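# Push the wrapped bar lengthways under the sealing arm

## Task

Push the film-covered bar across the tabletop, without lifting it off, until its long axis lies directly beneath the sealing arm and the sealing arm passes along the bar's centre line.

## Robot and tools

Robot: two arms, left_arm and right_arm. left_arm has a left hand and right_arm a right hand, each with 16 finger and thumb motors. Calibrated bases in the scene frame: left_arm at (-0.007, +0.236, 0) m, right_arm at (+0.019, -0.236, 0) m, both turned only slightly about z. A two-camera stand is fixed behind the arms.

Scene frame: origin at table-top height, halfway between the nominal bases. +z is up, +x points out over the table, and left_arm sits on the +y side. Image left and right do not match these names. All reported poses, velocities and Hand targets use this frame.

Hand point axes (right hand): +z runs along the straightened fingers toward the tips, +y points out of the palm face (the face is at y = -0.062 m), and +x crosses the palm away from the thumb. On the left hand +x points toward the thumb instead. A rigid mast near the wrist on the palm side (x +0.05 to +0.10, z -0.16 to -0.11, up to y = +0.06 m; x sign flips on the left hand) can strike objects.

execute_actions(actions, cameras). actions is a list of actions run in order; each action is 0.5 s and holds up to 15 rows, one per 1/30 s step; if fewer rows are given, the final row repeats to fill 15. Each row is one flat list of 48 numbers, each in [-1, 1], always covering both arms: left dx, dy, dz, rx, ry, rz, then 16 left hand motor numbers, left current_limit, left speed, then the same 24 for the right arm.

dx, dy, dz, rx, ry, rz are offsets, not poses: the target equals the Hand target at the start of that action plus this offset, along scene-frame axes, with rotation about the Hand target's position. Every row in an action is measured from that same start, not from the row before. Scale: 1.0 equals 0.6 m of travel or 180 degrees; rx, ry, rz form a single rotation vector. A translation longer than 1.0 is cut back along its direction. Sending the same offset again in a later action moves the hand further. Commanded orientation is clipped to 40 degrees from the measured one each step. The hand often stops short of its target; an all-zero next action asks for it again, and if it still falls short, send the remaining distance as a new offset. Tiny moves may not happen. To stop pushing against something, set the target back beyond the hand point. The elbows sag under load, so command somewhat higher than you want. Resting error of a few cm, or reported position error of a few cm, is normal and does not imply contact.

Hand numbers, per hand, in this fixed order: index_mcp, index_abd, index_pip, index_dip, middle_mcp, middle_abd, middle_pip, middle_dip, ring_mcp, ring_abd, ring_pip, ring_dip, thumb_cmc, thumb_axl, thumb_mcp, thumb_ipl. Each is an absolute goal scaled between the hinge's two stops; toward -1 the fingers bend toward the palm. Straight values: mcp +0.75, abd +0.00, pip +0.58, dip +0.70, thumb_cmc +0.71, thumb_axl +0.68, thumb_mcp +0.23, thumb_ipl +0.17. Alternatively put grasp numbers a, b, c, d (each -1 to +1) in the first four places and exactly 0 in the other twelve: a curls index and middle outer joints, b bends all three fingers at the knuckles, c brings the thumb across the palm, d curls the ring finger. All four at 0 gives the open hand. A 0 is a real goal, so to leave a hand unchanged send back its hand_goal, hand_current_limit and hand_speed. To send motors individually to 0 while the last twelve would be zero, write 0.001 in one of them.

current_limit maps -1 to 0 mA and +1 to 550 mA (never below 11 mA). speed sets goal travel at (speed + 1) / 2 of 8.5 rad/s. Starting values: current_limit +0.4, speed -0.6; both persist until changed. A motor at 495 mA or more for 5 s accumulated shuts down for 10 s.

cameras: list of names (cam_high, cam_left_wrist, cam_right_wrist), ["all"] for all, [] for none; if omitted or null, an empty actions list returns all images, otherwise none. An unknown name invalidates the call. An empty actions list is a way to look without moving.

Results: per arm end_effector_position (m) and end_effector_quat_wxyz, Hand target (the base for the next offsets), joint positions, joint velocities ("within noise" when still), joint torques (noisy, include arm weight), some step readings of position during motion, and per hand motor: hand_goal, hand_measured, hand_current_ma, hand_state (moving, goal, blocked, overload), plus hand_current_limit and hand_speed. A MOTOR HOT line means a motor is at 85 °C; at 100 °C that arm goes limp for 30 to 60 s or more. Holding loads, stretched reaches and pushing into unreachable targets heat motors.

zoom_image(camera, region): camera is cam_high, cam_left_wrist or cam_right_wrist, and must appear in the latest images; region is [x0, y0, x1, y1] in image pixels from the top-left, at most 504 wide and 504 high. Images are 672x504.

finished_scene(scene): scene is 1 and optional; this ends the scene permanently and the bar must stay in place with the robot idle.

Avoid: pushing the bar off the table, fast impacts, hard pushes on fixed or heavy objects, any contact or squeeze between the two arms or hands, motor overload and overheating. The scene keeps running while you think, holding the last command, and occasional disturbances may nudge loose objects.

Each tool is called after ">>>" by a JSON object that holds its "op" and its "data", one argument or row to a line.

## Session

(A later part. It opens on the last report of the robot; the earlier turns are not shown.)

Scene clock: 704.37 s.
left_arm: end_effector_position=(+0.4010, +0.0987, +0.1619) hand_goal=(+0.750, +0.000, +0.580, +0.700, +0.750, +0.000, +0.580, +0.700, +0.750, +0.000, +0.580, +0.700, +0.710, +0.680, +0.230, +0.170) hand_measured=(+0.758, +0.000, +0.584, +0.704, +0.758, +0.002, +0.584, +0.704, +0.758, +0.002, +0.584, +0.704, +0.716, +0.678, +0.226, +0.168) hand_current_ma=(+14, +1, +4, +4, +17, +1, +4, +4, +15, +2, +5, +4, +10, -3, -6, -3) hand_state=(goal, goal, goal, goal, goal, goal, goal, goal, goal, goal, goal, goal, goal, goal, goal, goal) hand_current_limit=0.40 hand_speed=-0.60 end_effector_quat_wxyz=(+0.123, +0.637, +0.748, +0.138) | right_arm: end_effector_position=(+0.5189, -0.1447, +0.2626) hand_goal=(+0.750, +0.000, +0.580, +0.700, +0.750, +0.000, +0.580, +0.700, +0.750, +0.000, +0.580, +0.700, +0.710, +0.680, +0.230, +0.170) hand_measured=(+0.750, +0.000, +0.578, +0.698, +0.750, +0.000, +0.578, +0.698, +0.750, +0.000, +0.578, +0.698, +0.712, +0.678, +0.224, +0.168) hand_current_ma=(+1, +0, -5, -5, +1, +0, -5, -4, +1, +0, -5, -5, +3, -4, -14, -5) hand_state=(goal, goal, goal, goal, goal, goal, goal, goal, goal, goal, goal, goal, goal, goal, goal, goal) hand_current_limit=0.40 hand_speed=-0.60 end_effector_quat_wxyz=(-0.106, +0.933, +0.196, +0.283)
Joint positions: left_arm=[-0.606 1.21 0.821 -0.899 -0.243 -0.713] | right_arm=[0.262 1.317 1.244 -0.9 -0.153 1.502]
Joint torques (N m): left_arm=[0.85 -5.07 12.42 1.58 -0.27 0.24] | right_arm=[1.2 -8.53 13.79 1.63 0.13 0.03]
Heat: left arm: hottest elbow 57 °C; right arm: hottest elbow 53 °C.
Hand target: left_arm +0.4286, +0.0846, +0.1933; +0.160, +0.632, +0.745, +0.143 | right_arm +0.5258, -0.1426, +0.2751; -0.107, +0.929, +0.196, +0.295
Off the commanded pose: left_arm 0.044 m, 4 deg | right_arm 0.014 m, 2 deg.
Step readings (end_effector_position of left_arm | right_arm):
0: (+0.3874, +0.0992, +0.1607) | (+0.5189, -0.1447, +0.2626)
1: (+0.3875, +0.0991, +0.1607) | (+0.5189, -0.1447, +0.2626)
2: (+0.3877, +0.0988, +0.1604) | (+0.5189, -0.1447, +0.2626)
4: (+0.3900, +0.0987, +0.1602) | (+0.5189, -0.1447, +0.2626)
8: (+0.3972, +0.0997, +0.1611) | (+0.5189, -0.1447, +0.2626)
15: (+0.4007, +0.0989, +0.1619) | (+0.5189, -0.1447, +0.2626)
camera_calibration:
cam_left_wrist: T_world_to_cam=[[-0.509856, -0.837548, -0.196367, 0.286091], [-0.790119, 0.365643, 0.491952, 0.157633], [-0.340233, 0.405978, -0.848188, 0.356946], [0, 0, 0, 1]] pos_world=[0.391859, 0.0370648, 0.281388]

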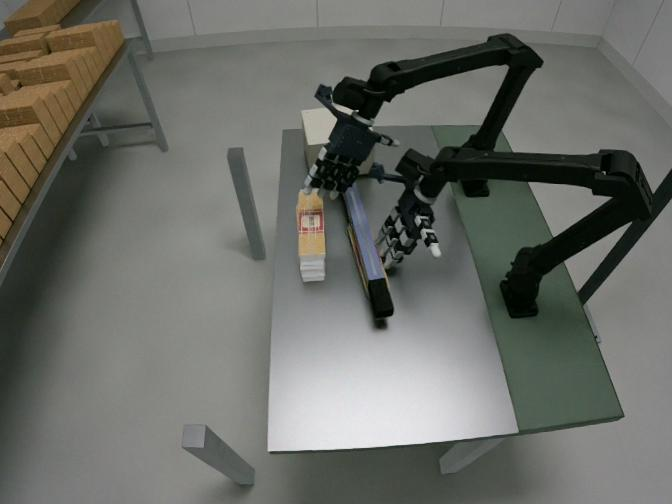

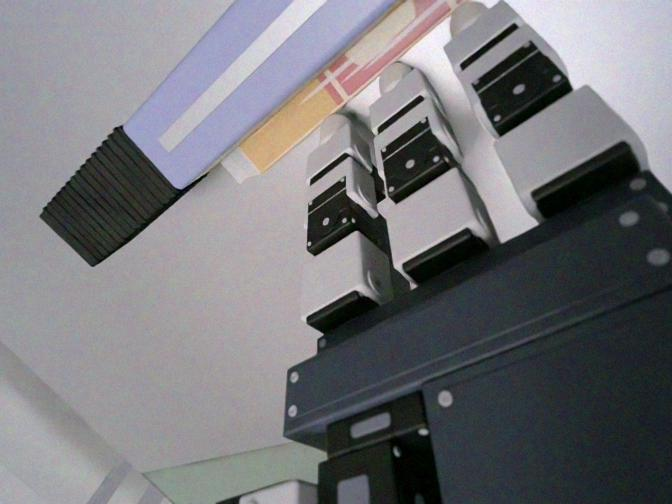

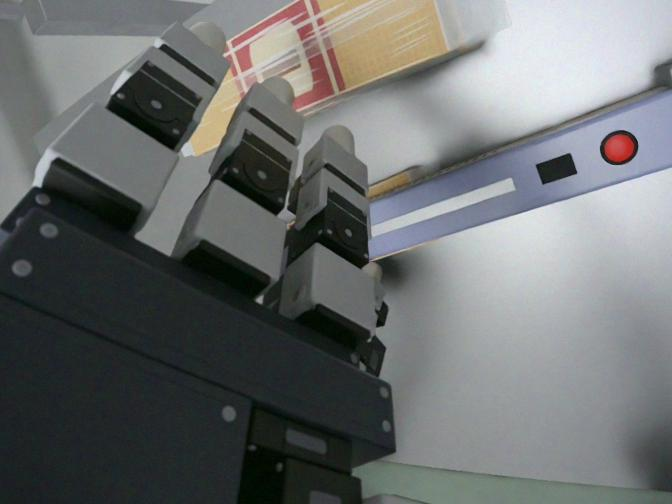

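>>> {"op": "execute_actions", "data": {
  "actions": [
    [[0.0133,0,0.002,0,0,-0.006,0,0,0,0,0,0,0,0,0,0,0,0,0,0,0,0,0.4,-0.6,0,0,0,0,0,0,0,0,0,0,0,0,0,0,0,0,0,0,0,0,0,0,0.4,-0.6]]
  ],
  "cameras": ["cam_high","cam_right_wrist","cam_left_wrist"]
}}

>>> {"op": "zoom_image", "data": {
  "camera": "cam_high",
  "region": [340, 200, 420, 330]
}}

>>> {"op": "zoom_image", "data": {
  "camera": "cam_right_wrist",
  "region": [350, 150, 550, 300]
}}

>>> {"op": "zoom_image", "data": {
  "camera": "cam_left_wrist",
  "region": [120, 0, 480, 240]
}}

Scene clock: 750.40 s.
left_arm: end_effector_position=(+0.4084, +0.0980, +0.1625) hand_goal=(+0.750, +0.000, +0.580, +0.700, +0.750, +0.000, +0.580, +0.700, +0.750, +0.000, +0.580, +0.700, +0.710, +0.680, +0.230, +0.170) hand_measured=(+0.760, +0.000, +0.584, +0.704, +0.758, +0.002, +0.584, +0.704, +0.758, +0.002, +0.584, +0.704, +0.716, +0.678, +0.226, +0.168) hand_current_ma=(+18, +1, +4, +4, +16, +1, +4, +4, +15, +2, +5, +4, +10, -3, -6, -3) hand_state=(goal, goal, goal, goal, goal, goal, goal, goal, goal, goal, goal, goal, goal, goal, goal, goal) hand_current_limit=0.40 hand_speed=-0.60 end_effector_quat_wxyz=(+0.124, +0.644, +0.742, +0.135) | right_arm: end_effector_position=(+0.5189, -0.1447, +0.2626) hand_goal=(+0.750, +0.000, +0.580, +0.700, +0.750, +0.000, +0.580, +0.700, +0.750, +0.000, +0.580, +0.700, +0.710, +0.680, +0.230, +0.170) hand_measured=(+0.750, +0.000, +0.578, +0.698, +0.750, +0.000, +0.578, +0.698, +0.750, +0.000, +0.578, +0.698, +0.712, +0.678, +0.224, +0.168) hand_current_ma=(+1, +0, -5, -5, +1, +0, -5, -4, +1, +0, -5, -5, +3, -4, -14, -5) hand_state=(goal, goal, goal, goal, goal, goal, goal, goal, goal, goal, goal, goal, goal, goal, goal, goal) hand_current_limit=0.40 hand_speed=-0.60 end_effector_quat_wxyz=(-0.106, +0.933, +0.196, +0.283)
Joint positions: left_arm=[-0.589 1.221 0.833 -0.892 -0.23 -0.678] | right_arm=[0.262 1.317 1.244 -0.9 -0.153 1.502]
Joint torques (N m): left_arm=[0.85 -5.42 12.53 1.61 -0.26 0.24] | right_arm=[0.73 -8.64 13.72 1.7 0.11 0.05]
Heat: left arm: hottest elbow 59 °C; right arm: hottest elbow 54 °C.
Hand target: left_arm +0.4366, +0.0846, +0.1944; +0.161, +0.639, +0.739, +0.142 | right_arm +0.5258, -0.1426, +0.2751; -0.107, +0.929, +0.196, +0.295
Off the commanded pose: left_arm 0.045 m, 4 deg | right_arm 0.014 m, 2 deg.
Step readings (end_effector_position of left_arm | right_arm):
0: (+0.4010, +0.0986, +0.1619) | (+0.5189, -0.1447, +0.2626)
1: (+0.4010, +0.0986, +0.1618) | (+0.5189, -0.1447, +0.2626)
2: (+0.4011, +0.0984, +0.1616) | (+0.5189, -0.1447, +0.2626)
4: (+0.4023, +0.0982, +0.1615) | (+0.5189, -0.1447, +0.2626)
8: (+0.4063, +0.0990, +0.1620) | (+0.5189, -0.1447, +0.2626)
15: (+0.4082, +0.0982, +0.1625) | (+0.5189, -0.1447, +0.2626)
camera_calibration:
cam_left_wrist: T_world_to_cam=[[-0.526569, -0.82775, -0.19379, 0.294915], [-0.781665, 0.381788, 0.493191, 0.158184], [-0.334252, 0.411178, -0.848062, 0.357347], [0, 0, 0, 1]] pos_world=[0.398384, 0.03679, 0.282189]

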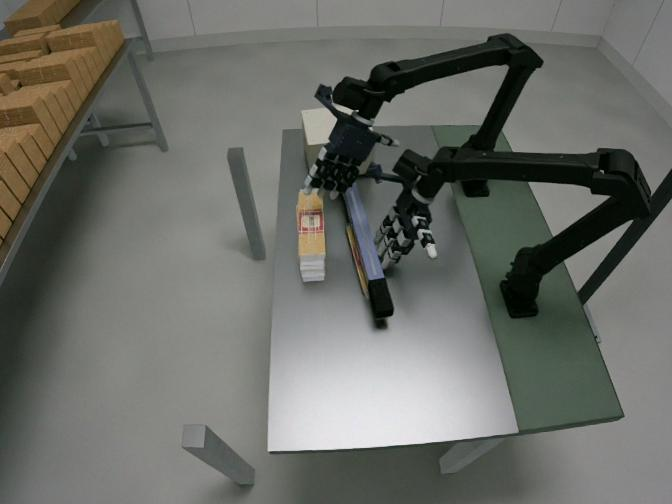

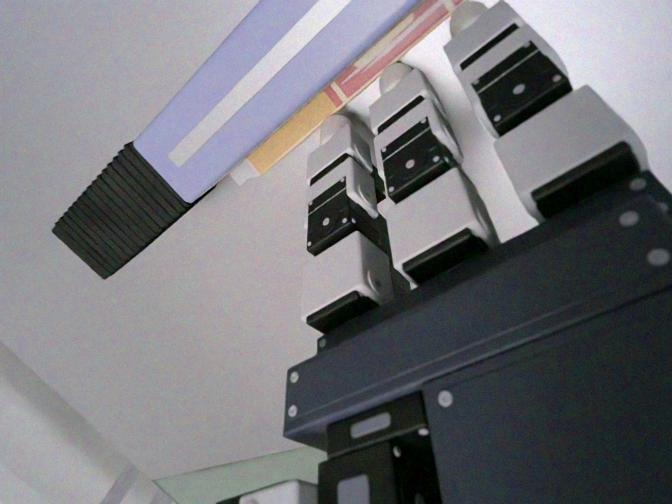

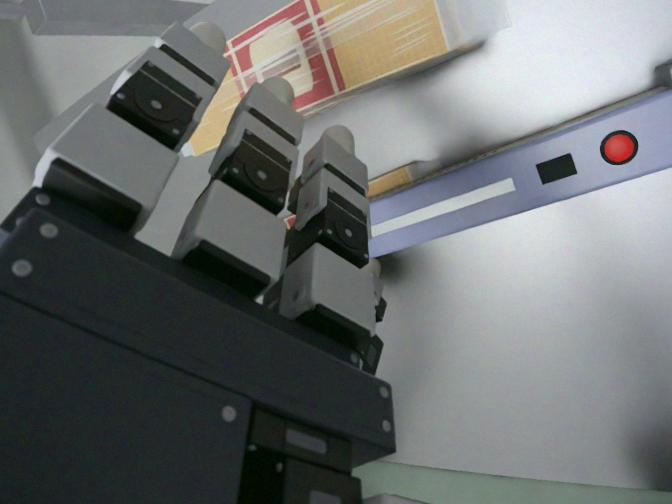

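Scaled by 3.877.

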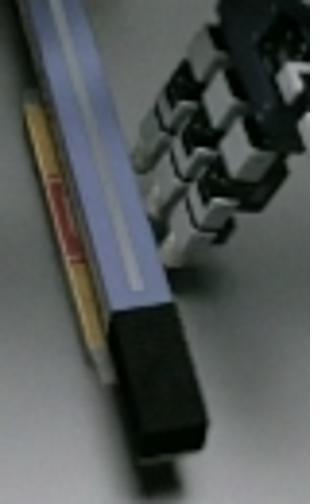

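Scaled by 2.520.

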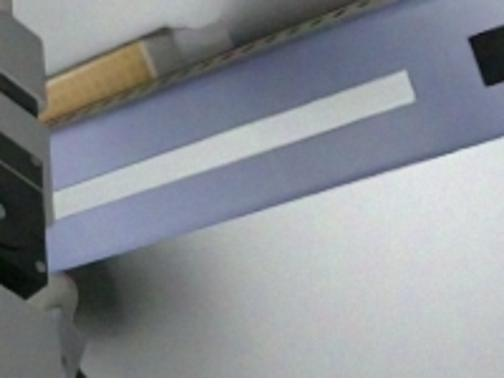

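Scaled by 1.400.

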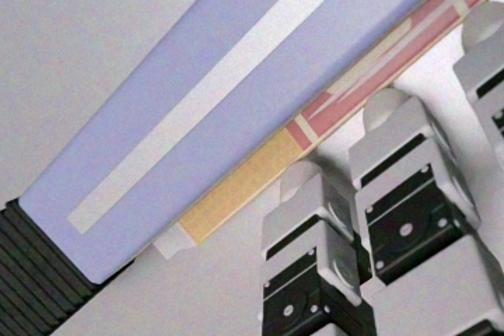

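>>> {"op": "zoom_image", "data": {
  "camera": "cam_high",
  "region": [342, 220, 382, 300]
}}

>>> {"op": "zoom_image", "data": {
  "camera": "cam_right_wrist",
  "region": [360, 150, 460, 230]
}}

Scaled by 6.300.

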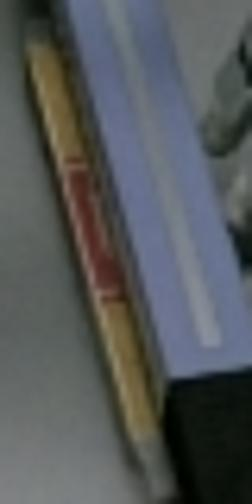

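Scaled by 5.040.

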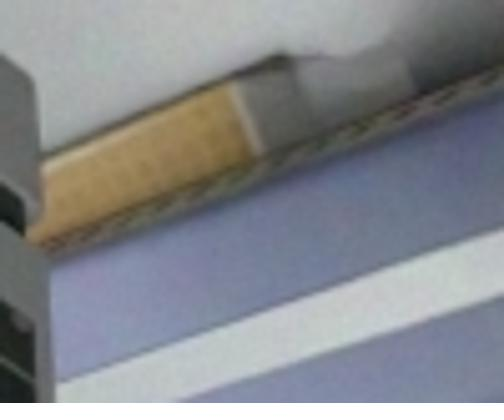

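>>> {"op": "execute_actions", "data": {
  "actions": [
    [[-0.08,0,-0.01,0,0,0,0,0,0,0,0,0,0,0,0,0,0,0,0,0,0,0,0.4,-0.6,0,0,0,0,0,0,0,0,0,0,0,0,0,0,0,0,0,0,0,0,0,0,0.4,-0.6]],
    [[-0.08,0,0.01,0,0,0,0,0,0,0,0,0,0,0,0,0,0,0,0,0,0,0,0.4,-0.6,0,0,0,0,0,0,0,0,0,0,0,0,0,0,0,0,0,0,0,0,0,0,0.4,-0.6]]
  ],
  "cameras": ["cam_high","cam_right_wrist"]
}}

>>> {"op": "zoom_image", "data": {
  "camera": "cam_high",
  "region": [340, 200, 420, 330]
}}

Scene clock: 796.77 s.
left_arm: end_effector_position=(+0.3445, +0.0846, +0.1931) hand_goal=(+0.750, +0.000, +0.580, +0.700, +0.750, +0.000, +0.580, +0.700, +0.750, +0.000, +0.580, +0.700, +0.710, +0.680, +0.230, +0.170) hand_measured=(+0.754, +0.000, +0.582, +0.704, +0.756, +0.002, +0.582, +0.704, +0.754, +0.002, +0.582, +0.704, +0.716, +0.678, +0.226, +0.168) hand_current_ma=(+7, +1, +4, +4, +8, +1, +4, +4, +7, +2, +4, +4, +10, -3, -6, -3) hand_state=(goal, goal, goal, goal, goal, goal, goal, goal, goal, goal, goal, goal, goal, goal, goal, goal) hand_current_limit=0.40 hand_speed=-0.60 end_effector_quat_wxyz=(+0.160, +0.641, +0.737, +0.142) | right_arm: end_effector_position=(+0.5189, -0.1447, +0.2626) hand_goal=(+0.750, +0.000, +0.580, +0.700, +0.750, +0.000, +0.580, +0.700, +0.750, +0.000, +0.580, +0.700, +0.710, +0.680, +0.230, +0.170) hand_measured=(+0.750, +0.000, +0.578, +0.698, +0.750, +0.000, +0.578, +0.698, +0.750, +0.000, +0.578, +0.698, +0.712, +0.678, +0.224, +0.168) hand_current_ma=(+1, +0, -5, -5, +1, +0, -5, -4, +1, +0, -5, -5, +3, -4, -14, -5) hand_state=(goal, goal, goal, goal, goal, goal, goal, goal, goal, goal, goal, goal, goal, goal, goal, goal) hand_current_limit=0.40 hand_speed=-0.60 end_effector_quat_wxyz=(-0.106, +0.933, +0.196, +0.283)
Joint positions: left_arm=[-0.753 1.031 0.757 -0.971 -0.287 -0.825] | right_arm=[0.262 1.317 1.244 -0.9 -0.153 1.502]
Joint torques (N m): left_arm=[-0.91 -4.37 7.62 0.59 -0.53 -0.09] | right_arm=[1.44 -8.88 13.79 1.77 0.11 0.02]
Heat: left arm: hottest elbow 60 °C; right arm: hottest elbow 54 °C.
Hand target: left_arm +0.3406, +0.0846, +0.1944; +0.161, +0.639, +0.739, +0.142 | right_arm +0.5258, -0.1426, +0.2751; -0.107, +0.929, +0.196, +0.295
Off the commanded pose: left_arm 0.004 m, 0 deg | right_arm 0.014 m, 2 deg.
Step readings (end_effector_position of left_arm | right_arm):
0: (+0.4084, +0.0979, +0.1626) | (+0.5189, -0.1447, +0.2626)
1: (+0.4084, +0.0979, +0.1626) | (+0.5189, -0.1447, +0.2626)
2: (+0.4084, +0.0978, +0.1627) | (+0.5189, -0.1447, +0.2626)
4: (+0.4072, +0.0958, +0.1666) | (+0.5189, -0.1447, +0.2626)
8: (+0.3997, +0.0865, +0.1826) | (+0.5189, -0.1447, +0.2626)
15: (+0.3937, +0.0835, +0.1911) | (+0.5189, -0.1447, +0.2626)
16: (+0.3932, +0.0840, +0.1903) | (+0.5189, -0.1447, +0.2626)
17: (+0.3912, +0.0844, +0.1895) | (+0.5189, -0.1447, +0.2626)
19: (+0.3811, +0.0860, +0.1872) | (+0.5189, -0.1447, +0.2626)
23: (+0.3559, +0.0835, +0.1865) | (+0.5189, -0.1447, +0.2626)
30: (+0.3460, +0.0834, +0.1937) | (+0.5189, -0.1447, +0.2626)
Images, in order (width x height): cam_high 672x504, cam_right_wrist 672x504.

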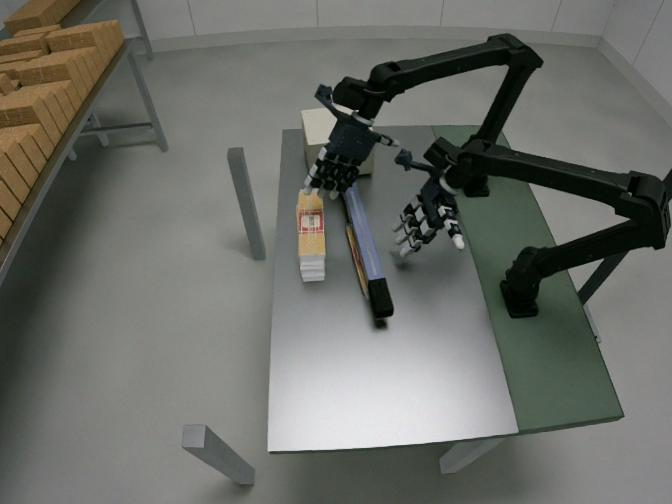

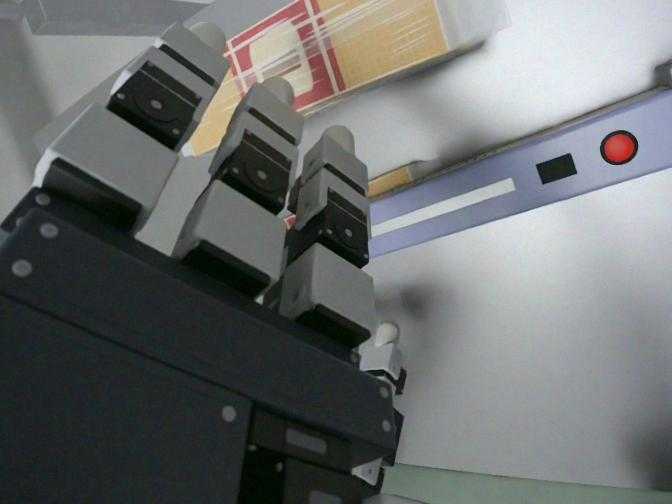

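Scaled by 3.877.

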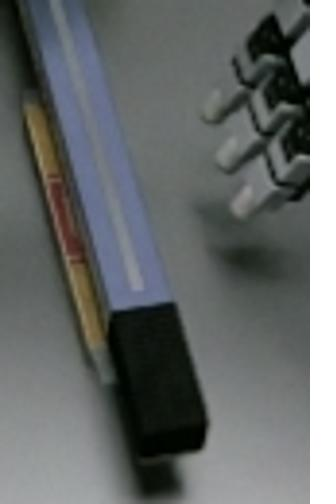

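>>> {"op": "finished_scene", "data": {

}}

The scene is finished: the task was done.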